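# Hang the lantern on the rail by its red wire

## Task

Get the lantern hanging from the rail by its red wire so that no part of it touches the table.

## Robot and tools

Robot: two FANUC CRX arms, left_arm and right_arm, each ending in a Robotiq 2F-85 two-finger gripper with a camera on the wrist. The names do not match image sides. left_arm stands on the +y side.

Frames: the scene frame has its origin level with the table top, midway between the nominal arm bases, with +z up and +x pointing out over the table. Measured bases: left_arm at (-0.016, +0.329, +0.048) m and right_arm at (+0.059, -0.400, +0.048) m, each turned only slightly about z. Every hand position, orientation, target and offset for an arm is given in that arm's own base frame. Fixed cameras and the table use the scene frame. On the gripper, +z runs along the fingers and the fingers open and close along y. end_effector_position is the point between the closed pads. A block on the wrist sticks out about 10 cm toward the gripper's +x. Printed poses can be off by a few centimetres.

The 18-number row. Both execute_actions and move use one row of 18 numbers covering both arms. Numbers 1-9 are left_arm: dx, dy, dz, rx, ry, rz, then gripper position, force_limit, speed. Numbers 10-18 are the same nine for right_arm. dx..rz are offsets, not poses. They count from that arm's current Hand target, along that arm's base axes. 1.0 equals 0.6 m or 180 degrees, and rx, ry, rz form one rotation vector about the Hand target's position. Sending an offset twice moves the arm twice as far. Sending all six as 0 re-commands the current Hand target. The gripper numbers are absolute settings in [-1, 1]. position +1 is open at 85 mm, about -0.8 brings the pads together, and -1 closes until blocked. force_limit and speed shape the grip strength. speed runs from about 20 mm/s at -1 to 150 mm/s at +1. Every gripper number is a command, so resend the previous values to leave a gripper unchanged.

execute_actions(actions, cameras): actions is a list of actions. Each action is a list of up to 15 rows at 1/30 s per step. A short action keeps its last row. Every row in an action counts from the Hand target at that action's start. An empty list returns state plus all camera images.

move(target, speed, blend, stop_force, zero, blocking, cameras): a straight-line path toward target, which is one 18-number row or a list of up to 15 rows. All rows are offsets from the same starting Hand targets. speed is in m/s, from 0.002 to 1 (default 0.25); rotations are limited to twice that in rad/s. blend, in m, rounds corners in a list. stop_force, from 12 to 80 N, ends an arm's path when it meets resistance. Use it only slowly and without wrist turning. Leave it out when backing off a contact. Give every row in a list the same gripper numbers. Paths do not avoid obstacles, and the gripper lags behind the path. The result adds a move: line such as done, off_target, moving, held or fault. limits=paced means the pose was clipped, and limits=held means steps were withheld.

Other tools:
- wait(seconds 0-10) holds the current commands.
- stop brakes a running move; the fingers keep going.
- zoom_image(camera, region [x0,y0,x1,y1] px, at most 504x504) enlarges part of the latest image.
- read_manual gives licence text only.
- finished_scene(scene) ends the scene permanently, so call it only once the lantern hangs on its own.

Cameras: cam_high, cam_low, cam_pegs, cam_rail, cam_left_wrist, cam_right_wrist, each 672x504. cam_rail looks at the rail. Calibrations can be off by a couple of degrees and millimetres.

Reading results:
- Hand target is the last commanded pose after clipping. The gripper may rest short of it, and the next command, even all zeros, asks for it again.
- Each step, the controller clips commands to 70 mm and 16 degrees from the measured pose.
- object_status: 0 moving, 1 blocked while opening, 2 blocked while closing (a grip), 3 at the requested position or pads together.
- position_measured is in counts: 3 open, 78 ≈ 60 mm, 130 ≈ 40 mm, 180 ≈ 20 mm, 230 pads together.
- Flange force is the outside force on the gripper along its own axes. It includes the weight of anything held and carries some error.
- Joint velocities may read "within noise".
- Tool commands shows the current gripper commands.

To grip: open, position around the part, send -1 and keep it, then check for status 2. To change force or speed, first change position by at least 0.01.

What to avoid:
- A contact force of 150 N, or joint torque at its limit, stops the arm for 10 s. Wrist limits are low: 19.8, 22.6 and 23.8 N m.
- Arms are stiff, so even a small overshoot into a firm surface can fault.
- Do not let the arms or grippers touch each other; the clearance check does not always prevent it.
- Avoid slams and fast swings with a load.
- Do not squeeze hard on a part that still rests on something.
- Do not drop the lantern or let it fall off the table.
- Do not release it while it is moving.
- Holding loads or staying stretched out heats the motors; a MOTOR HOT line warns of this, and overheating brakes the arm for 30-60 s.
- Loose objects may occasionally be nudged by outside disturbances.

Each tool is called after "Emit:" by a JSON object that holds its "api" and its "payload", one argument or row to a line.

## Session

Emit:
{"api": "execute_actions", "payload": {
  "actions": []
}}

Scene clock: 0.00 s.
left_arm: end_effector_position=(+0.3805, -0.0038, +0.0989) position_measured=3 object_status=3 end_effector_quat_wxyz=(-0.070, -0.431, +0.881, -0.181) | right_arm: end_effector_position=(+0.4787, +0.3955, +0.2839) position_measured=3 object_status=3 end_effector_quat_wxyz=(+0.281, +0.830, -0.178, +0.448)
Joint positions: left_arm=[0.62 -0.028 -0.633 0.36 -1.196 0.118] | right_arm=[1.247 0.564 0.073 0.955 -1.704 1.28]
Joint velocities: within noise
Flange force (N): no reading
Hand target: left_arm +0.3805, -0.0038, +0.0989; -0.070, -0.431, +0.881, -0.181 | right_arm +0.4787, +0.3955, +0.2839; +0.281, +0.830, -0.178, +0.448
Tool commands: left_gripper/position=+1.0 left_gripper/force_limit=+1.0 left_gripper/speed=+1.0 right_gripper/position=+1.0 right_gripper/force_limit=+1.0 right_gripper/speed=+1.0
camera_calibration:
cam_left_wrist: T_world_to_cam=[[-0.784918, 0.568311, -0.246834, 0.325719], [0.577531, 0.815351, 0.0407507, -0.202576], [0.224416, -0.110568, -0.968201, 0.140669], [0, 0, 0, 1]] pos_world=[0.341088, -0.00438589, 0.224849]
cam_right_wrist: T_world_to_cam=[[-0.569285, -0.756199, 0.322612, 0.48841], [-0.709684, 0.2539, -0.657178, 0.442366], [0.415046, -0.603074, -0.681204, 0.362592], [0, 0, 0, 1]] pos_world=[0.441492, 0.475687, 0.380146]

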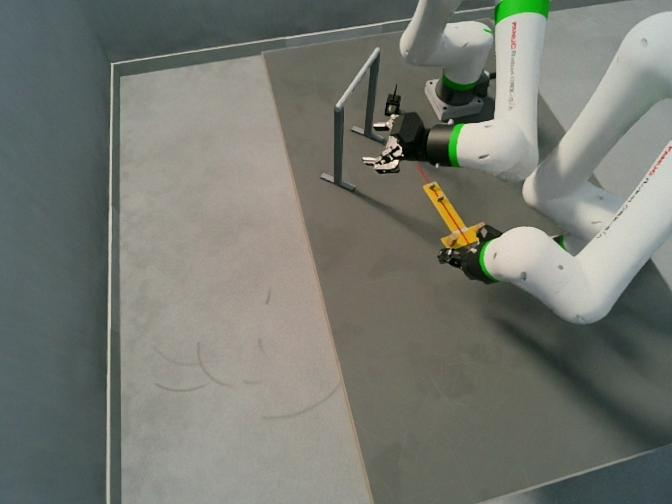

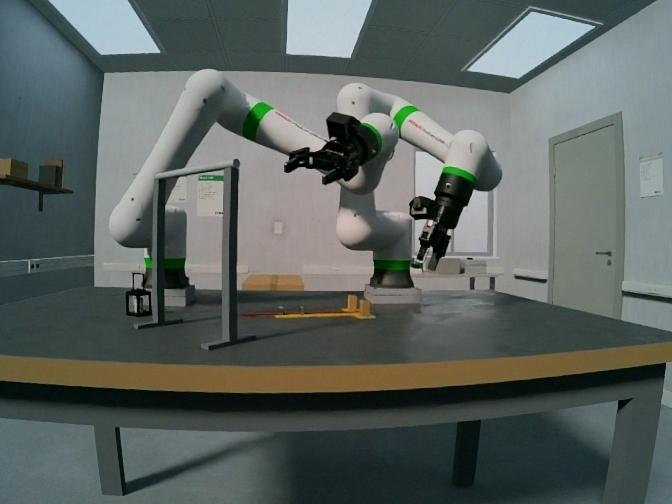

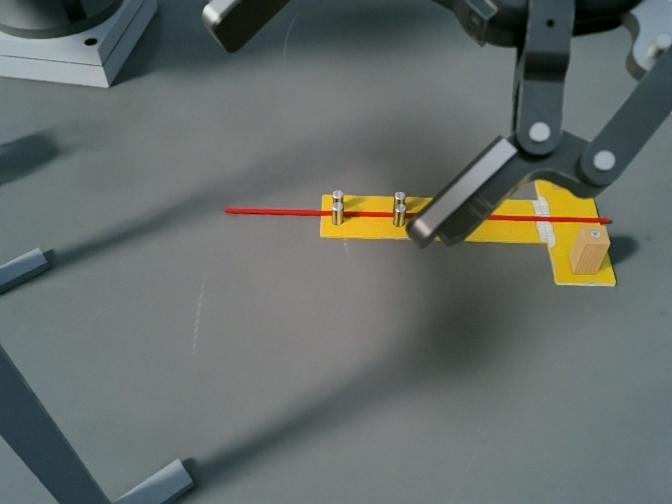

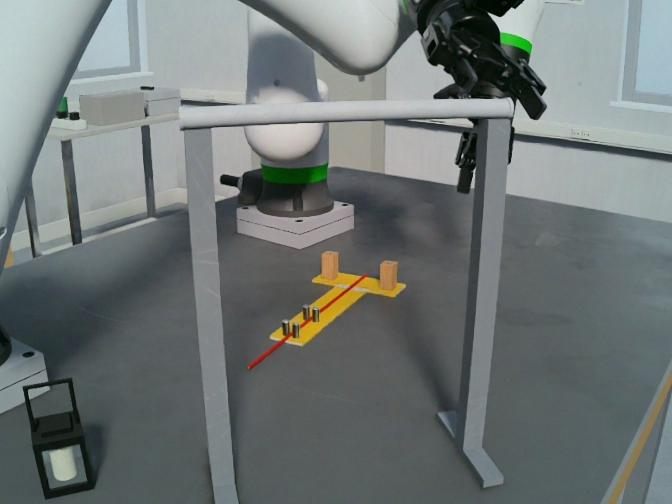

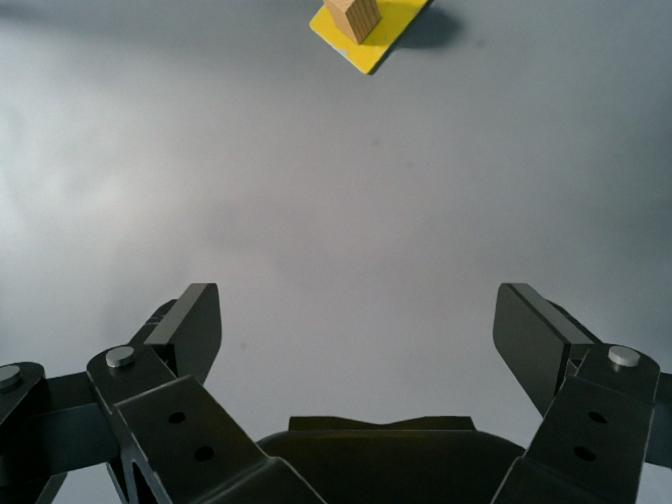

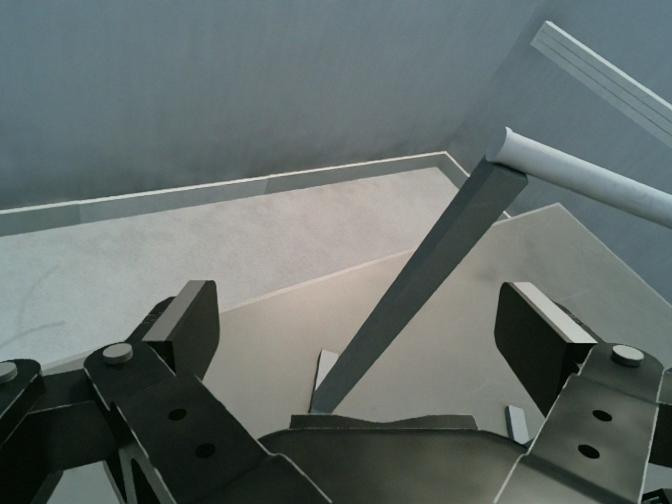

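Emit:
{"api": "zoom_image", "payload": {
  "camera": "cam_pegs",
  "region": [210, 160, 430, 290]
}}

Emit:
{"api": "zoom_image", "payload": {
  "camera": "cam_rail",
  "region": [230, 230, 430, 390]
}}

Scaled by 2.291 from the camera's 672x504 image, which has a finer 960x720 frame.

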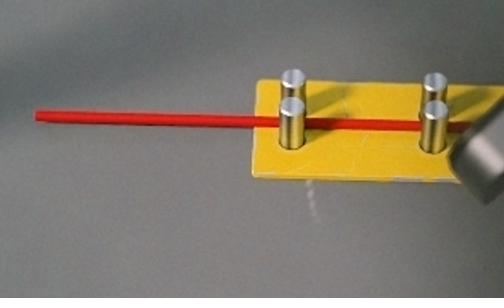

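Scaled by 2.520 from the camera's 672x504 image, which has a finer 960x720 frame.

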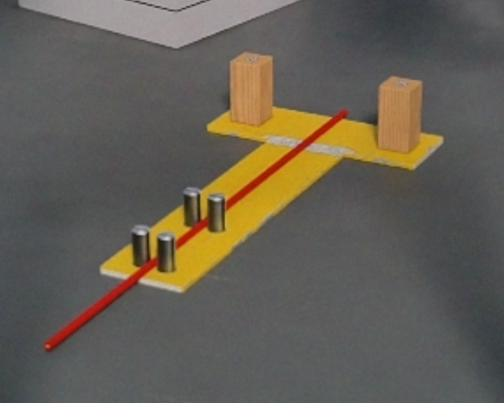

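Emit:
{"api": "move", "payload": {
  "target": [-0.111,-0.229,-0.032,0.1224,-0.034,-0.224,0.2,0,-0.5,-0.434,-0.156,-0.373,0.19,0.303,0.12,-1,0,-0.5],
  "speed": 0.25,
  "cameras": ["cam_pegs","cam_rail","cam_left_wrist"]
}}

Scene clock: 4.30 s.
left_arm: end_effector_position=(+0.3140, -0.1412, +0.0797) position_measured=104 object_status=3 end_effector_quat_wxyz=(+0.000, -0.099, +0.995, +0.000) | right_arm: end_effector_position=(+0.2183, +0.3019, +0.0602) position_measured=231 object_status=3 end_effector_quat_wxyz=(-0.001, +1.000, +0.000, -0.001)
Joint positions: left_arm=[-0.035 -0.154 -0.633 0 -1.092 0.233] | right_arm=[1.299 -0.046 -0.588 -0.003 -1.029 1.845]
Flange force (N): left_arm=[3.4 1.4 -0.5] | right_arm=[1.3 -6.2 -0.3]
Hand target: left_arm +0.3139, -0.1412, +0.0797; +0.000, -0.099, +0.995, +0.000 | right_arm +0.2183, +0.3019, +0.0601; -0.001, +1.000, +0.000, -0.001
Off the commanded pose: left_arm 0.000 m, 0 deg | right_arm 0.000 m, 0 deg.
move: done
camera_calibration:
cam_left_wrist: T_world_to_cam=[[-0.194925, 0.980734, 0.0128896, 0.199161], [0.927202, 0.179968, 0.328494, -0.273722], [0.319845, 0.0759828, -0.944418, 0.116288], [0, 0, 0, 1]] pos_world=[0.255423, -0.154898, 0.197174]
Images, in order (width x height): cam_pegs 672x504, cam_rail 672x504, cam_left_wrist 672x504.

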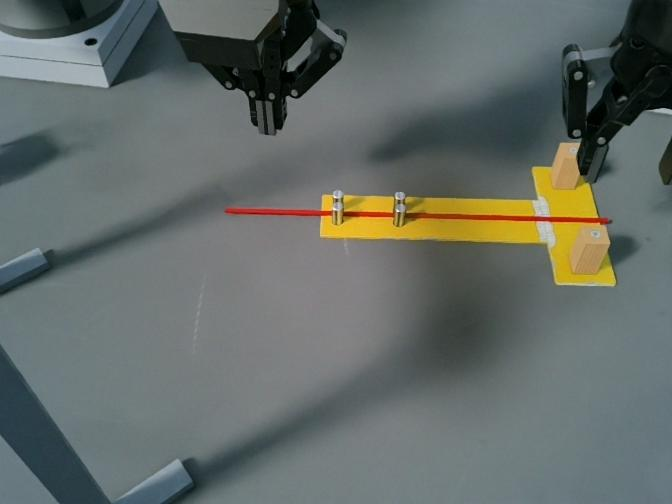

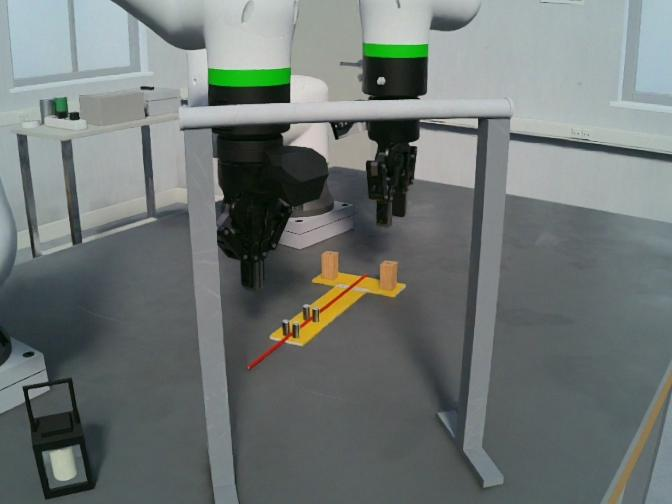

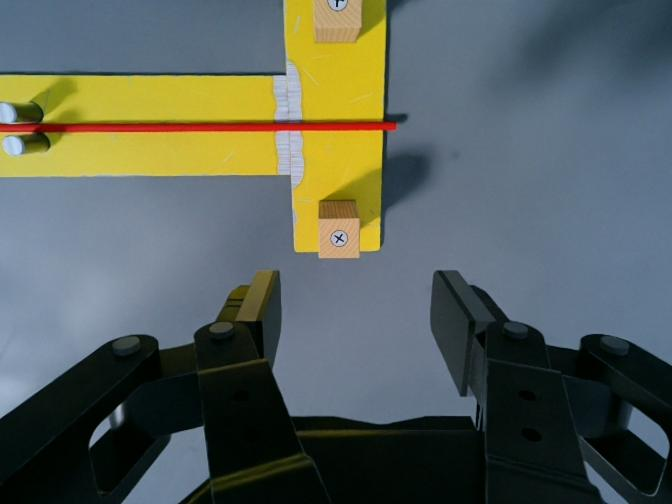

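Emit:
{"api": "move", "payload": {
  "target": [
    [0.004,0,-0.12,0,0,0,0.2,0,-0.5,0,0,-0.05,0,0,0,-1,0,-0.5],
    [0.004,0,-0.1535,0,0,0,0.2,0,-0.5,0,0,-0.1,0,0,0,-1,0,-0.5]
  ],
  "speed": 0.1,
  "blend": 0.01
}}

Emit:
{"api": "move", "payload": {
  "target": [0,0,0,0,0,0,-1,0,-1,0,0,0,0,0,0,-1,0,-0.5],
  "cameras": ["cam_pegs","cam_low","cam_right_wrist"]
}}

Emit:
{"api": "zoom_image", "payload": {
  "camera": "cam_pegs",
  "region": [210, 100, 430, 290]
}}

Scene clock: 6.47 s.
left_arm: end_effector_position=(+0.3163, -0.1411, -0.0124) position_measured=104 object_status=3 end_effector_quat_wxyz=(+0.000, -0.099, +0.995, +0.000) | right_arm: end_effector_position=(+0.2183, +0.3019, +0.0001) position_measured=231 object_status=3 end_effector_quat_wxyz=(-0.001, +1.000, +0.000, -0.001)
Joint positions: left_arm=[-0.035 0.02 -0.736 0 -0.816 0.232] | right_arm=[1.299 0.06 -0.653 -0.004 -0.857 1.846]
Flange force (N): left_arm=[2.9 0.3 -2.2] | right_arm=[1.2 -6.9 2.2]
Hand target: left_arm +0.3163, -0.1412, -0.0124; +0.000, -0.099, +0.995, +0.000 | right_arm +0.2183, +0.3019, +0.0001; -0.001, +1.000, +0.000, -0.001
Off the commanded pose: left_arm 0.000 m, 0 deg | right_arm 0.000 m, 0 deg.
move: done

Scene clock: 8.37 s.
left_arm: end_effector_position=(+0.3163, -0.1412, -0.0124) position_measured=182 object_status=0 end_effector_quat_wxyz=(+0.000, -0.099, +0.995, +0.000) | right_arm: end_effector_position=(+0.2183, +0.3019, +0.0001) position_measured=231 object_status=3 end_effector_quat_wxyz=(-0.001, +1.000, +0.000, -0.001)
Joint positions: left_arm=[-0.035 0.02 -0.736 0 -0.816 0.232] | right_arm=[1.299 0.06 -0.653 -0.004 -0.857 1.846]
Flange force (N): left_arm=[4.5 5.8 -24.4] | right_arm=[0.5 -6.3 1.2]
Hand target: left_arm +0.3163, -0.1412, -0.0124; +0.000, -0.099, +0.995, +0.000 | right_arm +0.2183, +0.3019, +0.0001; -0.001, +1.000, +0.000, -0.001
Off the commanded pose: left_arm 0.000 m, 0 deg | right_arm 0.000 m, 0 deg.
move: done
camera_calibration:
cam_right_wrist: T_world_to_cam=[[0.00022384, -0.999387, 0.0349998, 0.310145], [-0.9448, 0.0112563, 0.327455, 0.219302], [-0.327648, -0.0331411, -0.944218, 0.211034], [0, 0, 0, 1]] pos_world=[0.276272, 0.31448, 0.116596]
Images, in order (width x height): cam_low 672x504, cam_pegs 672x504, cam_right_wrist 672x504.

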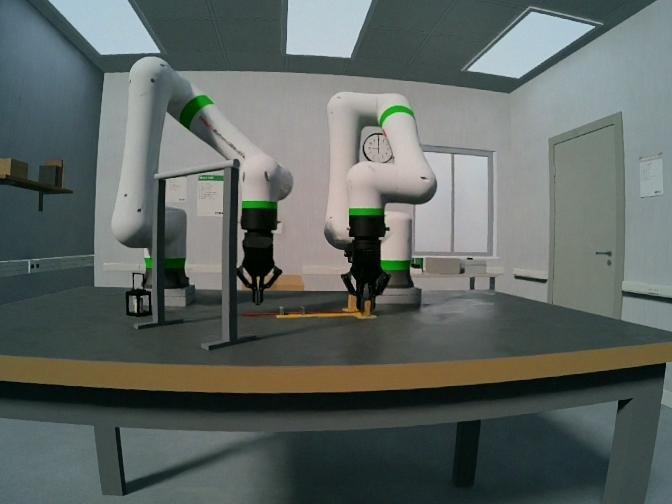

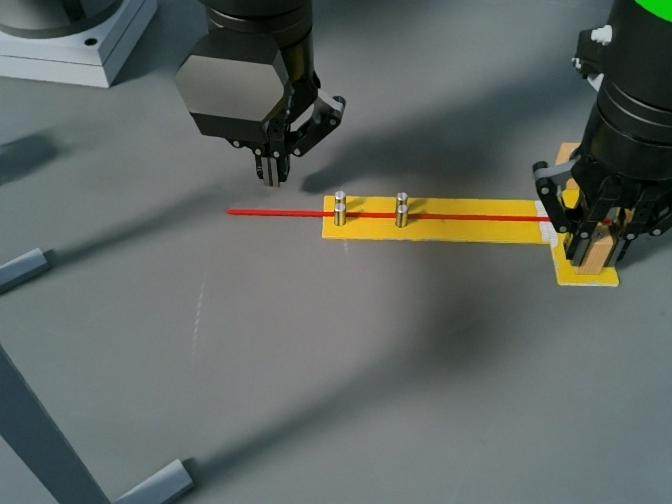

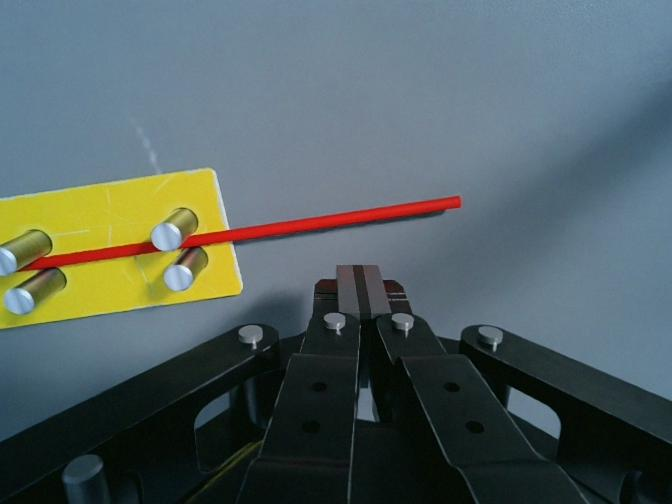

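Scaled by 2.291 from the camera's 672x504 image, which has a finer 960x720 frame.

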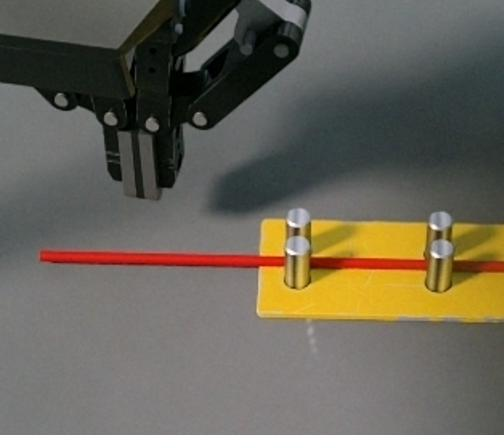

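Emit:
{"api": "move", "payload": {
  "target": [
    [0,0,0,0,0,0,-1,0,-1,0,0,-0.0422,0,0,0,-1,0,-0.5],
    [0,0,0,0,0,0,-1,0,-1,0.0195,-0.003,-0.0422,0,0,0,-1,0,-0.5],
    [0,0,0,0,0,0,-1,0,-1,0.0532,-0.0033,-0.0422,0,0,0,-1,0,-0.5],
    [0,0,0,0,0,0,-1,0,-1,0.0847,0.0078,-0.0422,0,0,0,-1,0,-0.5],
    [0,0,0,0,0,0,-1,0,-1,0.1107,0.029,-0.0422,0,0,0,-1,0,-0.5],
    [0,0,0,0,0,0,-1,0,-1,0.1277,0.0578,-0.0422,0,0,0,-1,0,-0.5],
    [0,0,0,0,0,0,-1,0,-1,0.1338,0.0908,-0.0422,0,0,0,-1,0,-0.5],
    [0,0,0,0,0,0,-1,0,-1,0.1283,0.1238,-0.0422,0,0,0,-1,0,-0.5],
    [0,0,0,0,0,0,-1,0,-1,0.1118,0.1532,-0.0422,0,0,0,-1,0,-0.5],
    [0,0,0,0,0,0,-1,0,-1,0.0893,0.1732,-0.0422,0,0,0,-1,0,-0.5]
  ],
  "speed": 0.05,
  "blend": 0.004,
  "cameras": ["cam_pegs","cam_right_wrist"]
}}

Emit:
{"api": "zoom_image", "payload": {
  "camera": "cam_pegs",
  "region": [210, 100, 430, 290]
}}

Scene clock: 13.23 s.
left_arm: end_effector_position=(+0.3163, -0.1412, -0.0124) position_measured=182 object_status=2 end_effector_quat_wxyz=(+0.000, -0.099, +0.995, +0.000) | right_arm: end_effector_position=(+0.2719, +0.4058, -0.0252) position_measured=231 object_status=3 end_effector_quat_wxyz=(-0.001, +1.000, +0.000, -0.001)
Joint positions: left_arm=[-0.035 0.02 -0.736 0 -0.816 0.232] | right_arm=[1.248 0.363 -0.348 -0.004 -0.859 1.896]
Flange force (N): left_arm=[4.7 6.2 -24.4] | right_arm=[7.9 1.0 -4.2]
Hand target: left_arm +0.3163, -0.1412, -0.0124; +0.000, -0.099, +0.995, +0.000 | right_arm +0.2719, +0.4058, -0.0252; -0.001, +1.000, +0.000, -0.001
Off the commanded pose: left_arm 0.000 m, 0 deg | right_arm 0.000 m, 0 deg.
move: done
camera_calibration:
cam_right_wrist: T_world_to_cam=[[0.0000993773, -0.999389, 0.034938, 0.414906], [-0.944768, 0.0113568, 0.327543, 0.276937], [-0.32774, -0.0330409, -0.94419, 0.20801], [0, 0, 0, 1]] pos_world=[0.329773, 0.41838, 0.0911962]
Images, in order (width x height): cam_pegs 672x504, cam_right_wrist 672x504.

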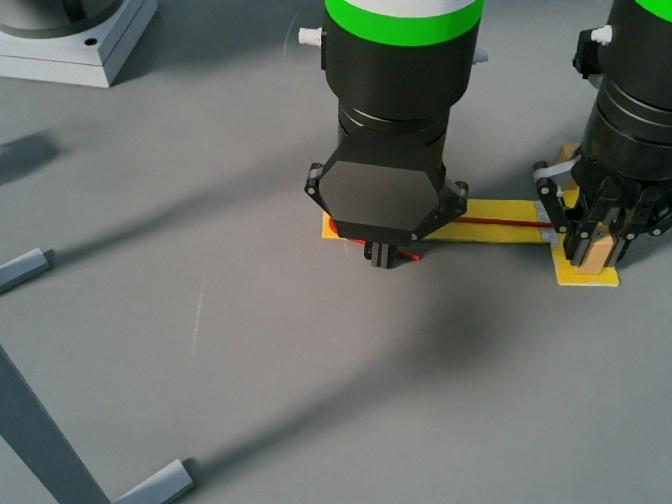

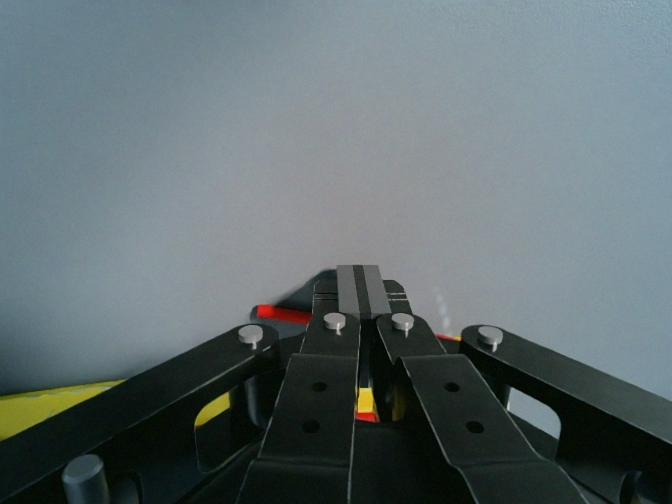

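Scaled by 2.291 from the camera's 672x504 image, which has a finer 960x720 frame.

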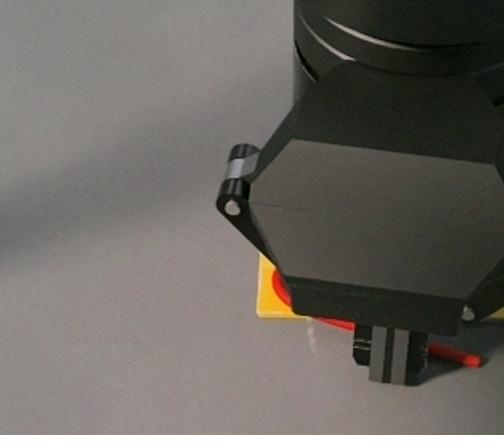

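Emit:
{"api": "move", "payload": {
  "target": [
    [0,0,0,0,0,0,-1,0,-1,0.06,-0.01,0,0,0,0,-1,0,-0.5],
    [0,0,0,0,0,0,-1,0,-1,0.1,-0.03,0.2,0,0,0,-1,0,-0.5],
    [0,0,0,0,0,0,-1,0,-1,0.1,-0.3,0.2,0,0,0,-1,0,-0.5]
  ],
  "speed": 0.15,
  "blend": 0.01,
  "cameras": ["cam_pegs"]
}}

Emit:
{"api": "zoom_image", "payload": {
  "camera": "cam_pegs",
  "region": [280, 150, 500, 310]
}}

Scene clock: 16.03 s.
left_arm: end_effector_position=(+0.3163, -0.1412, -0.0124) position_measured=182 object_status=2 end_effector_quat_wxyz=(+0.000, -0.099, +0.995, +0.000) | right_arm: end_effector_position=(+0.3319, +0.2258, +0.0948) position_measured=231 object_status=3 end_effector_quat_wxyz=(+0.000, +1.000, +0.000, -0.001)
Joint positions: left_arm=[-0.035 0.02 -0.736 0 -0.816 0.232] | right_arm=[0.925 -0.016 -0.467 -0.003 -1.121 2.218]
Flange force (N): left_arm=[4.1 5.9 -23.7] | right_arm=[3.9 -5.4 -0.5]
Hand target: left_arm +0.3163, -0.1412, -0.0124; +0.000, -0.099, +0.995, +0.000 | right_arm +0.3319, +0.2258, +0.0948; -0.001, +1.000, +0.000, -0.001
Off the commanded pose: left_arm 0.000 m, 0 deg | right_arm 0.000 m, 0 deg.
move: done
Images, in order (width x height): cam_pegs 672x504.

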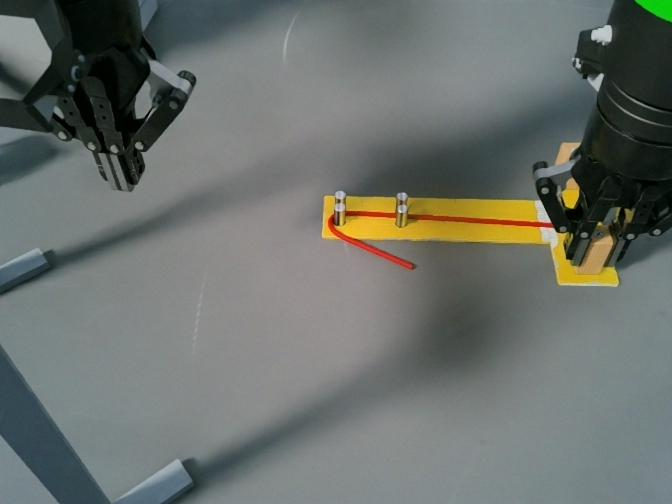

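Scaled by 2.291 from the camera's 672x504 image, which has a finer 960x720 frame.

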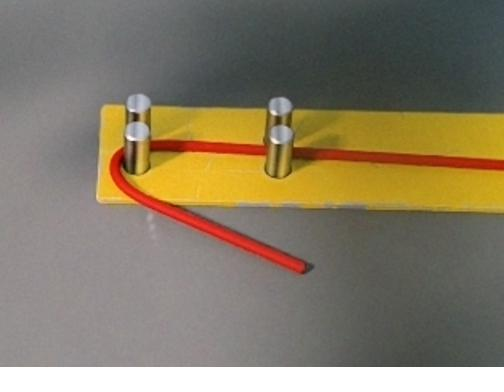

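Emit:
{"api": "move", "payload": {
  "target": [
    [0,0,0,0,0,0,-1,0,-1,-0.0967,0.3013,-0.05,0,0,-0.608,-0.57,-0.5,-0.5],
    [0,0,0,0,0,0,-1,0,-1,-0.0967,0.3013,-0.1,0,0,-0.608,-0.57,-0.5,-0.5]
  ],
  "speed": 0.3,
  "cameras": ["cam_pegs","cam_right_wrist"]
}}

Scene clock: 21.17 s.
left_arm: end_effector_position=(+0.3163, -0.1412, -0.0124) position_measured=182 object_status=2 end_effector_quat_wxyz=(+0.000, -0.099, +0.995, +0.000) | right_arm: end_effector_position=(+0.2739, +0.4066, +0.0348) position_measured=201 object_status=3 end_effector_quat_wxyz=(+0.001, -0.578, +0.816, +0.000)
Joint positions: left_arm=[-0.035 0.02 -0.736 0 -0.816 0.232] | right_arm=[1.247 0.272 -0.3 0.001 -0.996 -0.016]
Flange force (N): left_arm=[4.1 5.8 -24.2] | right_arm=[-7.1 0.1 1.3]
Hand target: left_arm +0.3163, -0.1412, -0.0124; +0.000, -0.099, +0.995, +0.000 | right_arm +0.2739, +0.4066, +0.0348; +0.001, -0.578, +0.816, +0.000
Off the commanded pose: left_arm 0.000 m, 0 deg | right_arm 0.000 m, 0 deg.
move: done
camera_calibration:
cam_right_wrist: T_world_to_cam=[[-0.942505, 0.332353, 0.035002, 0.130175], [0.32501, 0.887189, 0.327512, -0.444723], [0.077796, 0.320057, -0.944199, 0.0108033], [0, 0, 0, 1]] pos_world=[0.26639, 0.347831, 0.151296]
Images, in order (width x height): cam_pegs 672x504, cam_right_wrist 672x504.

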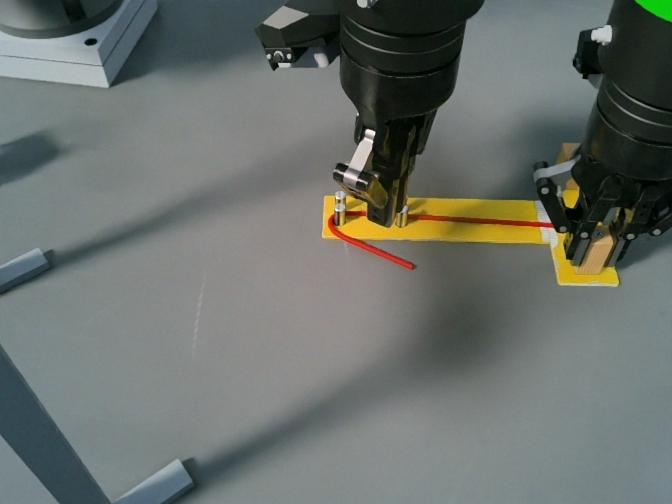

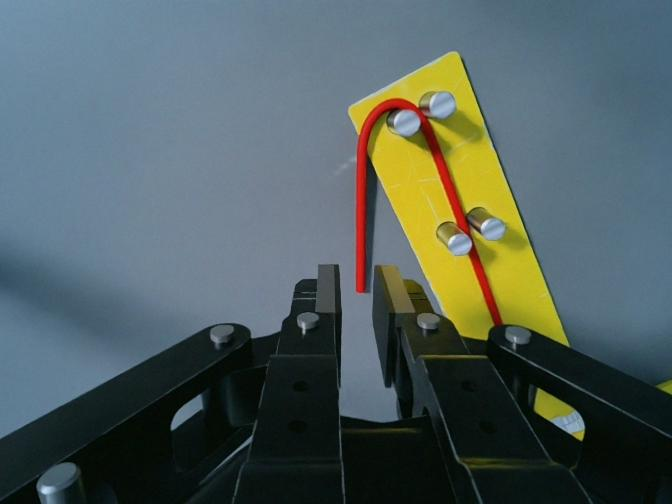

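Emit:
{"api": "move", "payload": {
  "target": [0,0,0,0,0,0,-1,0,-1,-0.0022,-0.0063,-0.1,0,0,0,-0.57,-0.5,-0.5],
  "speed": 0.08,
  "cameras": ["cam_right_wrist"]
}}

Emit:
{"api": "move", "payload": {
  "target": [0,0,0,0,0,0,-1,0,-1,0,0,0,0,0,0,-1,1,-0.5]
}}

Emit:
{"api": "move", "payload": {
  "target": [
    [0,0,0,0,0,0,0.2,0,-0.5,0,0,0,0,0,0,-1,1,-0.5],
    [0,0,0.2,0,0,0,0.2,0,-0.5,0,0,0,0,0,0,-1,1,-0.5],
    [-0.03,0.8,0.55,0,0,0,0.2,0,-0.5,0,0,0.0,0,0,0,-1,1,-0.5]
  ],
  "speed": 0.25,
  "cameras": ["cam_pegs","cam_high","cam_right_wrist"]
}}

Scene clock: 22.63 s.
left_arm: end_effector_position=(+0.3163, -0.1412, -0.0124) position_measured=182 object_status=2 end_effector_quat_wxyz=(+0.000, -0.099, +0.995, +0.000) | right_arm: end_effector_position=(+0.2726, +0.4030, -0.0250) position_measured=201 object_status=3 end_effector_quat_wxyz=(+0.002, -0.578, +0.816, +0.000)
Joint positions: left_arm=[-0.035 0.02 -0.736 0 -0.816 0.232] | right_arm=[1.247 0.356 -0.359 0.002 -0.853 -0.016]
Flange force (N): left_arm=[4.0 5.8 -24.0] | right_arm=[19.9 22.5 -117.9]
Hand target: left_arm +0.3163, -0.1412, -0.0124; +0.000, -0.099, +0.995, +0.000 | right_arm +0.2726, +0.4028, -0.0252; +0.001, -0.578, +0.816, +0.000
Off the commanded pose: left_arm 0.000 m, 0 deg | right_arm 0.000 m, 0 deg.
move: done
camera_calibration:
cam_right_wrist: T_world_to_cam=[[-0.94253, 0.332285, 0.0349884, 0.132307], [0.324913, 0.887097, 0.327857, -0.421374], [0.0779039, 0.320383, -0.944079, -0.0446194], [0, 0, 0, 1]] pos_world=[0.265089, 0.344131, 0.0913968]
Images, in order (width x height): cam_right_wrist 672x504.

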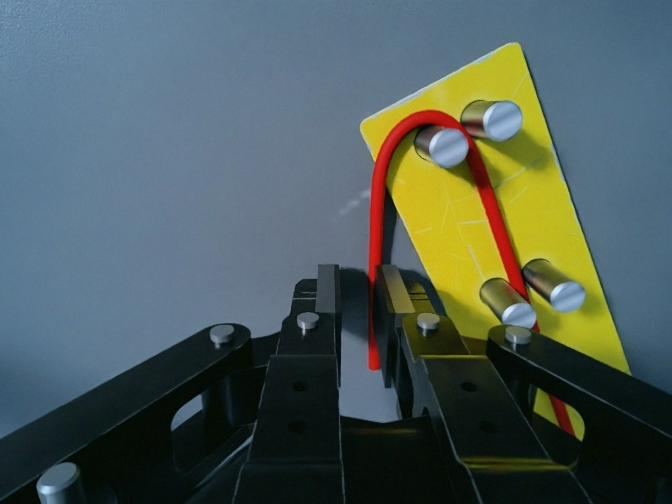

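Scene clock: 23.13 s.
left_arm: end_effector_position=(+0.3163, -0.1412, -0.0124) position_measured=182 object_status=2 end_effector_quat_wxyz=(+0.000, -0.099, +0.995, +0.000) | right_arm: end_effector_position=(+0.2721, +0.4026, -0.0204) position_measured=232 object_status=0 end_effector_quat_wxyz=(+0.001, -0.578, +0.816, +0.000)
Joint positions: left_arm=[-0.035 0.02 -0.736 0 -0.816 0.232] | right_arm=[1.248 0.349 -0.356 0.002 -0.866 -0.016]
Flange force (N): left_arm=[4.6 6.0 -23.8] | right_arm=[-8.3 0.6 2.9]
Flange force when the fault began (N): right_arm=[17.6 46.8 -145.4]
Hand target: left_arm +0.3163, -0.1412, -0.0124; +0.000, -0.099, +0.995, +0.000 | right_arm +0.2721, +0.4026, -0.0204; +0.001, -0.578, +0.816, +0.000 (not the last commanded pose)
Tool commands: left_gripper/position=-1.0 left_gripper/force_limit=+0.0 left_gripper/speed=-1.0 right_gripper/position=-1.0 right_gripper/force_limit=+1.0 right_gripper/speed=-0.498039
Off the commanded pose: left_arm 0.000 m, 0 deg | right_arm 0.005 m, 0 deg.
FORCE FAULT: contact force on the right arm reached its limit, and that arm stopped. The contact can be on any part of that arm, not only on its tool. That arm's remaining commands of this call were not run. That arm is still stopped at the end of this call. That arm stays stopped for about 10 more seconds. Until then a move that you send moves the other arm only, and its call returns only when the move has ended. Once the stop has ended, the next robot result says so. If the stop ends while you think or write, that arm runs what you send next, counted from a new Hand target: where the arm stands when the stop ends. While its stop runs, that arm takes no new command, but its gripper still runs the gripper command that each later call begins with. Until it ends, the stop uses up actions while you think or wait. An arm that is not stopped still takes commands.
move: fault (right_arm)

not run: an earlier result of this reply reported a stop or a fault. Calls in your next reply go to the robot.

Emit:
{"api": "wait", "payload": {
  "seconds": 10
}}

Emit:
{"api": "move", "payload": {
  "target": [
    [0,0,0,0,0,0,-1,0,-1,0,0,0.05,0,0,0,-0.57,-0.5,-0.5],
    [0,0,0,0,0,0,-1,0,-1,0.009,0.0148,0.05,0,0,0,-0.57,-0.5,-0.5]
  ],
  "speed": 0.1,
  "cameras": ["cam_right_wrist","cam_pegs"]
}}

Scene clock: 33.47 s.
left_arm: end_effector_position=(+0.3163, -0.1412, -0.0124) position_measured=182 object_status=2 end_effector_quat_wxyz=(+0.000, -0.099, +0.995, +0.000) | right_arm: end_effector_position=(+0.2721, +0.4026, -0.0204) position_measured=232 object_status=3 end_effector_quat_wxyz=(+0.001, -0.578, +0.816, +0.000)
Joint positions: left_arm=[-0.035 0.02 -0.736 0 -0.816 0.232] | right_arm=[1.248 0.349 -0.356 0.002 -0.866 -0.016]
Flange force (N): left_arm=[4.5 5.9 -24.1] | right_arm=[-7.6 0.6 2.8]
Hand target: left_arm +0.3163, -0.1412, -0.0124; +0.000, -0.099, +0.995, +0.000 | right_arm +0.2721, +0.4026, -0.0204; +0.001, -0.578, +0.816, +0.000 (not the last commanded pose)
Tool commands: left_gripper/position=-1.0 left_gripper/force_limit=+0.0 left_gripper/speed=-1.0 right_gripper/position=-1.0 right_gripper/force_limit=+1.0 right_gripper/speed=-0.498039
Off the commanded pose: left_arm 0.000 m, 0 deg | right_arm 0.005 m, 0 deg.
FORCE FAULT, CONTINUED: the right arm's stop, for the force fault that an earlier result reported, is over. The rest of the stop counts as 20 of the actions that you can send in this scene. During its stop the right arm's controller moved it back a little. That arm's target is now where it stood when the stop ended, not its last command. That arm accepts commands again.
wait: 10.00 s; at rest from the start

Scene clock: 34.57 s.
left_arm: end_effector_position=(+0.3163, -0.1412, -0.0124) position_measured=182 object_status=2 end_effector_quat_wxyz=(+0.000, -0.099, +0.995, +0.000) | right_arm: end_effector_position=(+0.2775, +0.4115, +0.0096) position_measured=201 object_status=3 end_effector_quat_wxyz=(+0.001, -0.578, +0.816, +0.000)
Joint positions: left_arm=[-0.035 0.02 -0.736 0 -0.816 0.232] | right_arm=[1.243 0.323 -0.303 0.002 -0.944 -0.011]
Flange force (N): left_arm=[4.3 6.6 -24.1] | right_arm=[-7.6 0.5 1.8]
Hand target: left_arm +0.3163, -0.1412, -0.0124; +0.000, -0.099, +0.995, +0.000 | right_arm +0.2775, +0.4115, +0.0096; +0.001, -0.578, +0.816, +0.000
Off the commanded pose: left_arm 0.000 m, 0 deg | right_arm 0.000 m, 0 deg.
move: done
camera_calibration:
cam_right_wrist: T_world_to_cam=[[-0.942808, 0.331517, 0.0347612, 0.133345], [0.32432, 0.888222, 0.32539, -0.442178], [0.0769969, 0.318054, -0.944941, -0.0138147], [0, 0, 0, 1]] pos_world=[0.27019, 0.35294, 0.126191]
Images, in order (width x height): cam_pegs 672x504, cam_right_wrist 672x504.

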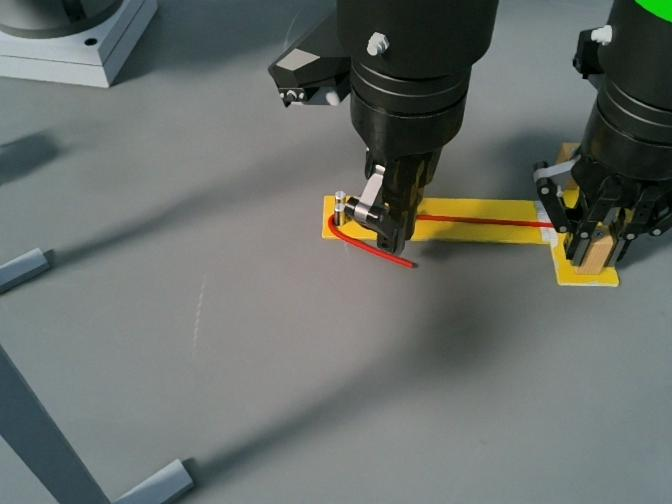

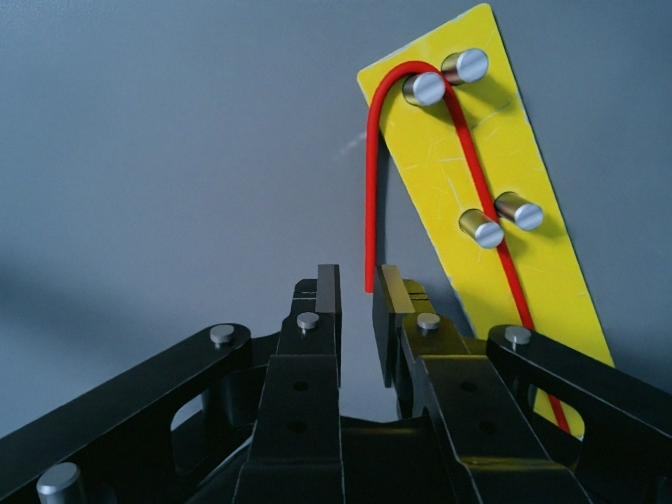

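Emit:
{"api": "move", "payload": {
  "target": [0,0,0,0,0,0,-1,0,-1,-0.004,0.0015,-0.0577,0,0,0,-0.57,-0.5,-0.5],
  "speed": 0.06,
  "cameras": ["cam_right_wrist"]
}}

Scene clock: 35.70 s.
left_arm: end_effector_position=(+0.3163, -0.1412, -0.0124) position_measured=182 object_status=2 end_effector_quat_wxyz=(+0.000, -0.099, +0.995, +0.000) | right_arm: end_effector_position=(+0.2751, +0.4125, -0.0248) position_measured=201 object_status=3 end_effector_quat_wxyz=(+0.001, -0.578, +0.816, +0.000)
Joint positions: left_arm=[-0.035 0.02 -0.736 0 -0.816 0.232] | right_arm=[1.249 0.376 -0.329 0.002 -0.864 -0.017]
Flange force (N): left_arm=[4.1 5.9 -23.9] | right_arm=[14.8 18.1 -100.7]
Hand target: left_arm +0.3163, -0.1412, -0.0124; +0.000, -0.099, +0.995, +0.000 | right_arm +0.2751, +0.4124, -0.0250; +0.001, -0.578, +0.816, +0.000
Off the commanded pose: left_arm 0.000 m, 0 deg | right_arm 0.000 m, 0 deg.
move: done
camera_calibration:
cam_right_wrist: T_world_to_cam=[[-0.942805, 0.331521, 0.0348078, 0.131943], [0.324306, 0.888081, 0.325787, -0.431045], [0.0770932, 0.318442, -0.944802, -0.0467229], [0, 0, 0, 1]] pos_world=[0.267789, 0.353939, 0.0916921]
Images, in order (width x height): cam_right_wrist 672x504.

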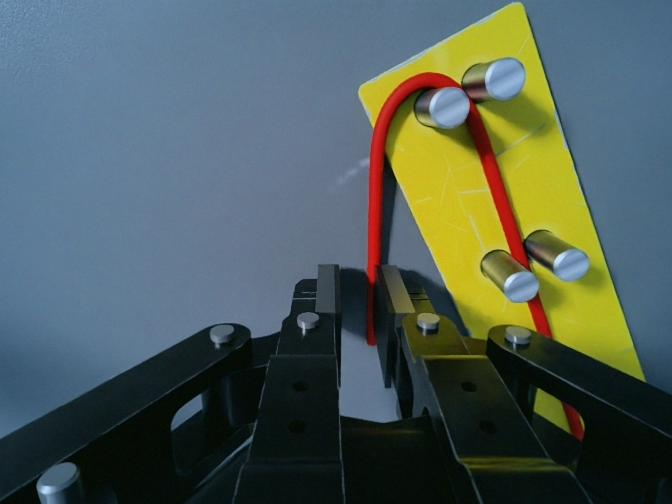

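Emit:
{"api": "move", "payload": {
  "target": [
    [0,0,0,0,0,0,-1,0,-1,0,0,0.025,0,0,0,-0.54,-0.5,-0.5],
    [0,0,0,0,0,0,-1,0,-1,-0.006,0.002,0.025,0,0,0,-0.54,-0.5,-0.5],
    [0,0,0,0,0,0,-1,0,-1,-0.006,0.002,0.0,0,0,0,-0.54,-0.5,-0.5]
  ],
  "speed": 0.04,
  "cameras": ["cam_right_wrist"]
}}

Scene clock: 37.63 s.
left_arm: end_effector_position=(+0.3163, -0.1412, -0.0124) position_measured=182 object_status=2 end_effector_quat_wxyz=(+0.000, -0.099, +0.995, +0.000) | right_arm: end_effector_position=(+0.2715, +0.4136, -0.0250) position_measured=197 object_status=3 end_effector_quat_wxyz=(+0.001, -0.578, +0.816, +0.000)
Joint positions: left_arm=[-0.035 0.02 -0.736 0 -0.816 0.232] | right_arm=[1.257 0.375 -0.332 0.002 -0.863 -0.025]
Flange force (N): left_arm=[4.4 5.8 -23.8] | right_arm=[-8.3 0.0 2.6]
Hand target: left_arm +0.3163, -0.1412, -0.0124; +0.000, -0.099, +0.995, +0.000 | right_arm +0.2715, +0.4136, -0.0250; +0.001, -0.578, +0.816, +0.000
Off the commanded pose: left_arm 0.000 m, 0 deg | right_arm 0.000 m, 0 deg.
move: done
camera_calibration:
cam_right_wrist: T_world_to_cam=[[-0.942747, 0.331672, 0.0349542, 0.128106], [0.324523, 0.888129, 0.325439, -0.430864], [0.0768953, 0.31815, -0.944917, -0.0467253], [0, 0, 0, 1]] pos_world=[0.26419, 0.355039, 0.0915907]
Images, in order (width x height): cam_right_wrist 672x504.

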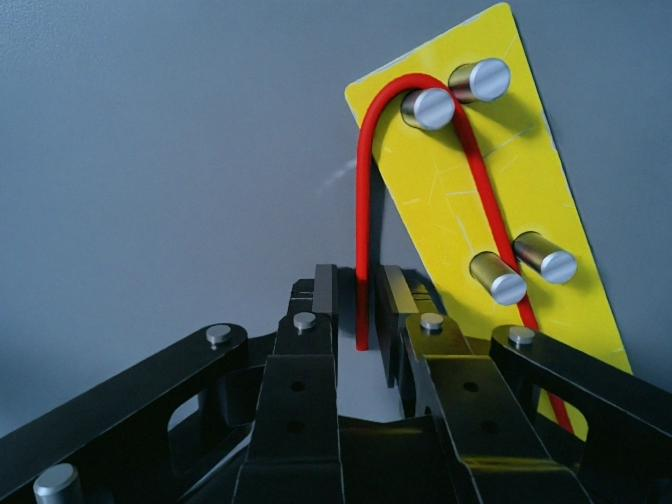

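Emit:
{"api": "move", "payload": {
  "target": [0,0,0,0,0,0,-1,0,-1,0,0,0,0,0,0,-1,1,-0.5]
}}

Emit:
{"api": "move", "payload": {
  "target": [
    [0,0,0,0,0,0,0.2,0,-0.5,0,0,0,0,0,0,-1,1,-0.5],
    [0,0,0.2,0,0,0,0.2,0,-0.5,0,0,0,0,0,0,-1,1,-0.5],
    [-0.03,0.8,0.55,0,0,0,0.2,0,-0.5,0,0,0.0,0,0,0,-1,1,-0.5]
  ],
  "speed": 0.25,
  "cameras": ["cam_pegs","cam_high","cam_right_wrist"]
}}

Scene clock: 38.53 s.
left_arm: end_effector_position=(+0.3163, -0.1412, -0.0124) position_measured=182 object_status=2 end_effector_quat_wxyz=(+0.000, -0.099, +0.995, +0.000) | right_arm: end_effector_position=(+0.2715, +0.4136, -0.0250) position_measured=229 object_status=0 end_effector_quat_wxyz=(+0.001, -0.578, +0.816, +0.000)
Joint positions: left_arm=[-0.035 0.02 -0.736 0 -0.816 0.232] | right_arm=[1.257 0.375 -0.333 0.002 -0.863 -0.025]
Flange force (N): left_arm=[4.2 6.1 -24.2] | right_arm=[-6.6 1.9 2.7]
Hand target: left_arm +0.3163, -0.1412, -0.0124; +0.000, -0.099, +0.995, +0.000 | right_arm +0.2715, +0.4136, -0.0250; +0.001, -0.578, +0.816, +0.000
Off the commanded pose: left_arm 0.000 m, 0 deg | right_arm 0.000 m, 0 deg.
move: done

Scene clock: 42.80 s.
left_arm: end_effector_position=(+0.2984, +0.3388, +0.3177) position_measured=104 object_status=3 end_effector_quat_wxyz=(+0.000, -0.099, +0.995, +0.000) | right_arm: end_effector_position=(+0.2715, +0.4136, -0.0250) position_measured=229 object_status=2 end_effector_quat_wxyz=(+0.001, -0.578, +0.816, +0.000)
Joint positions: left_arm=[1.141 0.009 0.091 0 -1.653 -0.943] | right_arm=[1.257 0.375 -0.332 0.002 -0.863 -0.025]
Joint velocities: left_arm=[0 0.001 0.001 -0.005 -0.001 0] | right_arm=[within noise]
Flange force (N): left_arm=[2.9 -3.3 1.5] | right_arm=[-8.6 1.3 2.8]
Hand target: left_arm +0.2983, +0.3388, +0.3176; +0.000, -0.099, +0.995, +0.000 | right_arm +0.2715, +0.4136, -0.0250; +0.001, -0.578, +0.816, +0.000
Off the commanded pose: left_arm 0.000 m, 0 deg | right_arm 0.000 m, 0 deg.
move: done
camera_calibration:
cam_right_wrist: T_world_to_cam=[[-0.942778, 0.331602, 0.0347922, 0.128154], [0.324409, 0.88819, 0.325388, -0.430851], [0.0769972, 0.318056, -0.94494, -0.0467162], [0, 0, 0, 1]] pos_world=[0.26419, 0.35504, 0.0915912]
Images, in order (width x height): cam_high 672x504, cam_pegs 672x504, cam_right_wrist 672x504.

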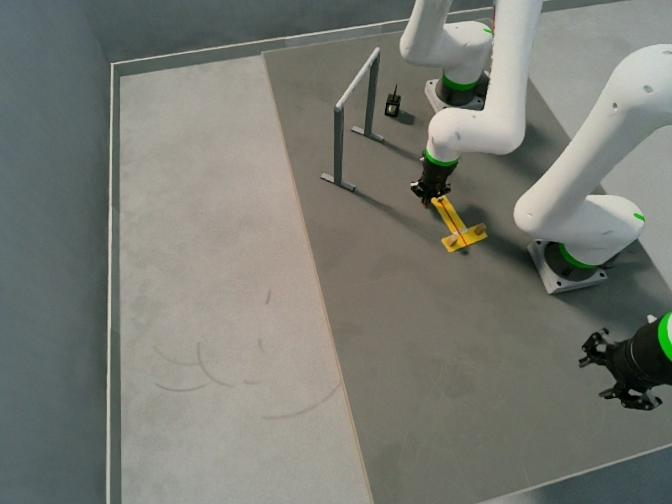

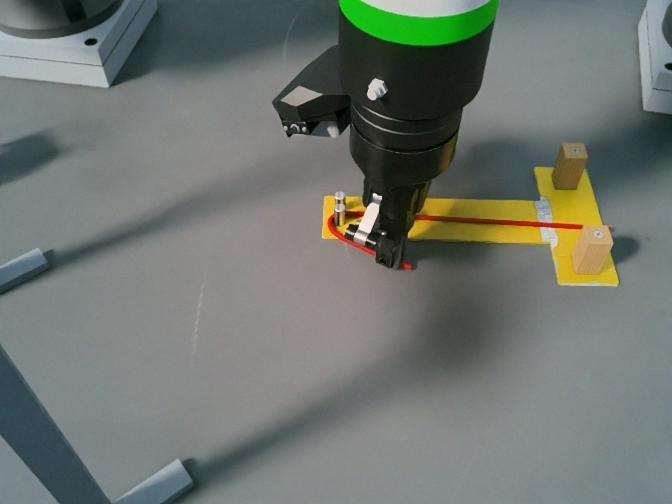

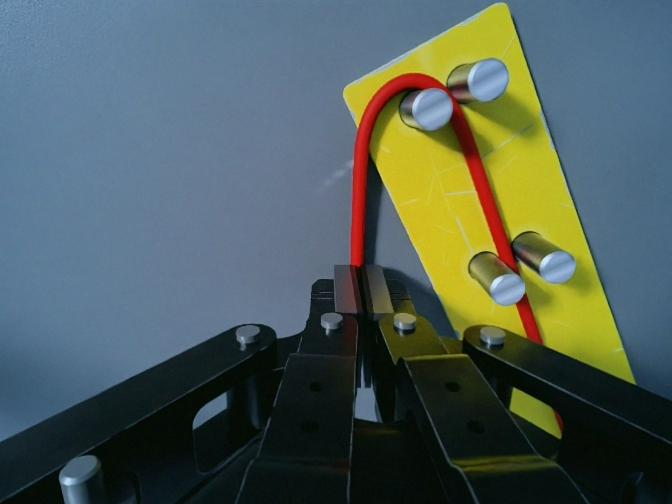

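Emit:
{"api": "move", "payload": {
  "target": [0,0,0,0,0,0,0.2,0,-0.5,0,0,0.15,0,0,0,-1,1,-0.5],
  "speed": 0.08,
  "cameras": ["cam_pegs","cam_right_wrist"]
}}

Scene clock: 45.83 s.
left_arm: end_effector_position=(+0.2983, +0.3388, +0.3176) position_measured=104 object_status=3 end_effector_quat_wxyz=(+0.000, -0.099, +0.995, +0.000) | right_arm: end_effector_position=(+0.2715, +0.4136, +0.0650) position_measured=229 object_status=2 end_effector_quat_wxyz=(+0.001, -0.578, +0.816, +0.000)
Joint positions: left_arm=[1.141 0.01 0.091 -0.001 -1.653 -0.943] | right_arm=[1.257 0.245 -0.254 0.001 -1.072 -0.024]
Flange force (N): left_arm=[2.2 -2.7 1.6] | right_arm=[-8.6 0.5 1.7]
Hand target: left_arm +0.2983, +0.3388, +0.3176; +0.000, -0.099, +0.995, +0.000 | right_arm +0.2715, +0.4136, +0.0650; +0.001, -0.578, +0.816, +0.000
Off the commanded pose: left_arm 0.000 m, 0 deg | right_arm 0.000 m, 0 deg.
move: done
camera_calibration:
cam_right_wrist: T_world_to_cam=[[-0.942778, 0.331602, 0.0347922, 0.125026], [0.324409, 0.88819, 0.325388, -0.460103], [0.0769972, 0.318056, -0.94494, 0.0382339], [0, 0, 0, 1]] pos_world=[0.26419, 0.35504, 0.181491]
Images, in order (width x height): cam_pegs 672x504, cam_right_wrist 672x504.

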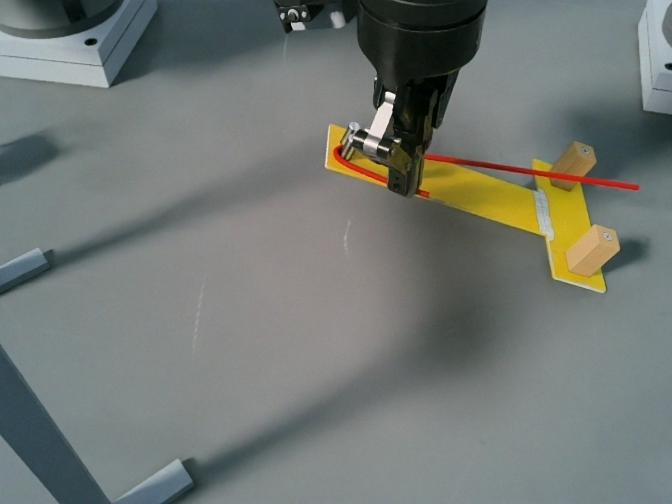

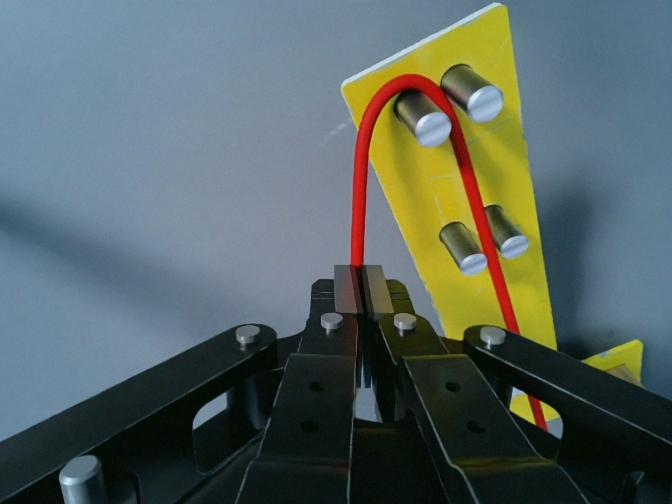

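Emit:
{"api": "move", "payload": {
  "target": [
    [-0.0,-0.5,0.08,0,0,0,0.2,0,-0.5,0,0,-0.149,0,0,0,-1,1,-0.5],
    [0.03,-0.8,-0.35,0,0,0,0.2,0,-0.5,0,0,-0.149,0,0,0,-1,1,-0.5]
  ],
  "speed": [0.15,0.2],
  "cameras": ["cam_pegs","cam_left_wrist"]
}}

Scene clock: 50.50 s.
left_arm: end_effector_position=(+0.3163, -0.1412, +0.1076) position_measured=104 object_status=3 end_effector_quat_wxyz=(+0.000, -0.099, +0.995, +0.000) | right_arm: end_effector_position=(+0.2715, +0.4136, -0.0244) position_measured=229 object_status=2 end_effector_quat_wxyz=(+0.001, -0.578, +0.816, +0.000)
Joint positions: left_arm=[-0.035 -0.183 -0.585 0 -1.17 0.232] | right_arm=[1.257 0.374 -0.332 0.002 -0.865 -0.025]
Flange force (N): left_arm=[4.3 1.1 -0.7] | right_arm=[-7.5 -0.2 2.3]
Hand target: left_arm +0.3163, -0.1412, +0.1076; +0.000, -0.099, +0.995, +0.000 | right_arm +0.2715, +0.4136, -0.0244; +0.001, -0.578, +0.816, +0.000
Off the commanded pose: left_arm 0.000 m, 0 deg | right_arm 0.000 m, 0 deg.
move: done
camera_calibration:
cam_left_wrist: T_world_to_cam=[[-0.194916, 0.980735, 0.0129325, 0.199256], [0.927276, 0.179962, 0.328287, -0.285119], [0.319635, 0.0759804, -0.944489, 0.142034], [0, 0, 0, 1]] pos_world=[0.257824, -0.154898, 0.225174]
Images, in order (width x height): cam_pegs 672x504, cam_left_wrist 672x504.

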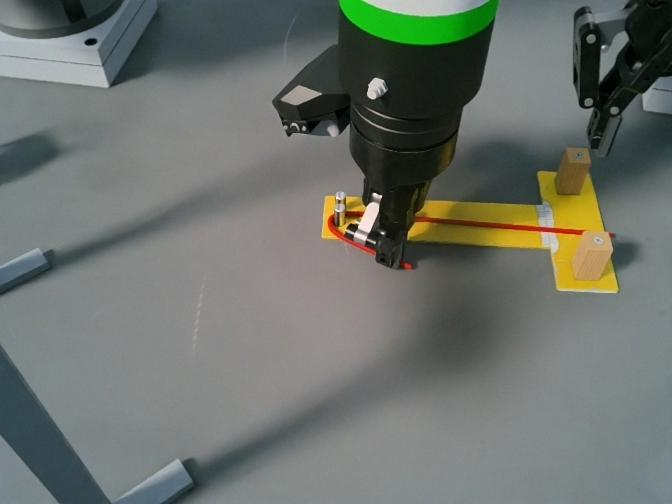

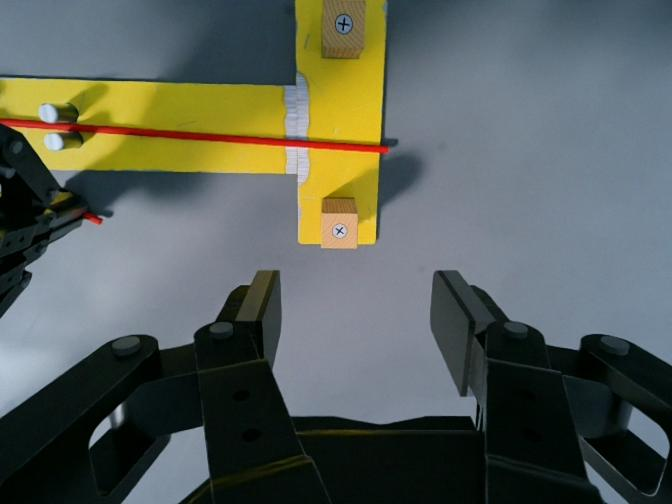

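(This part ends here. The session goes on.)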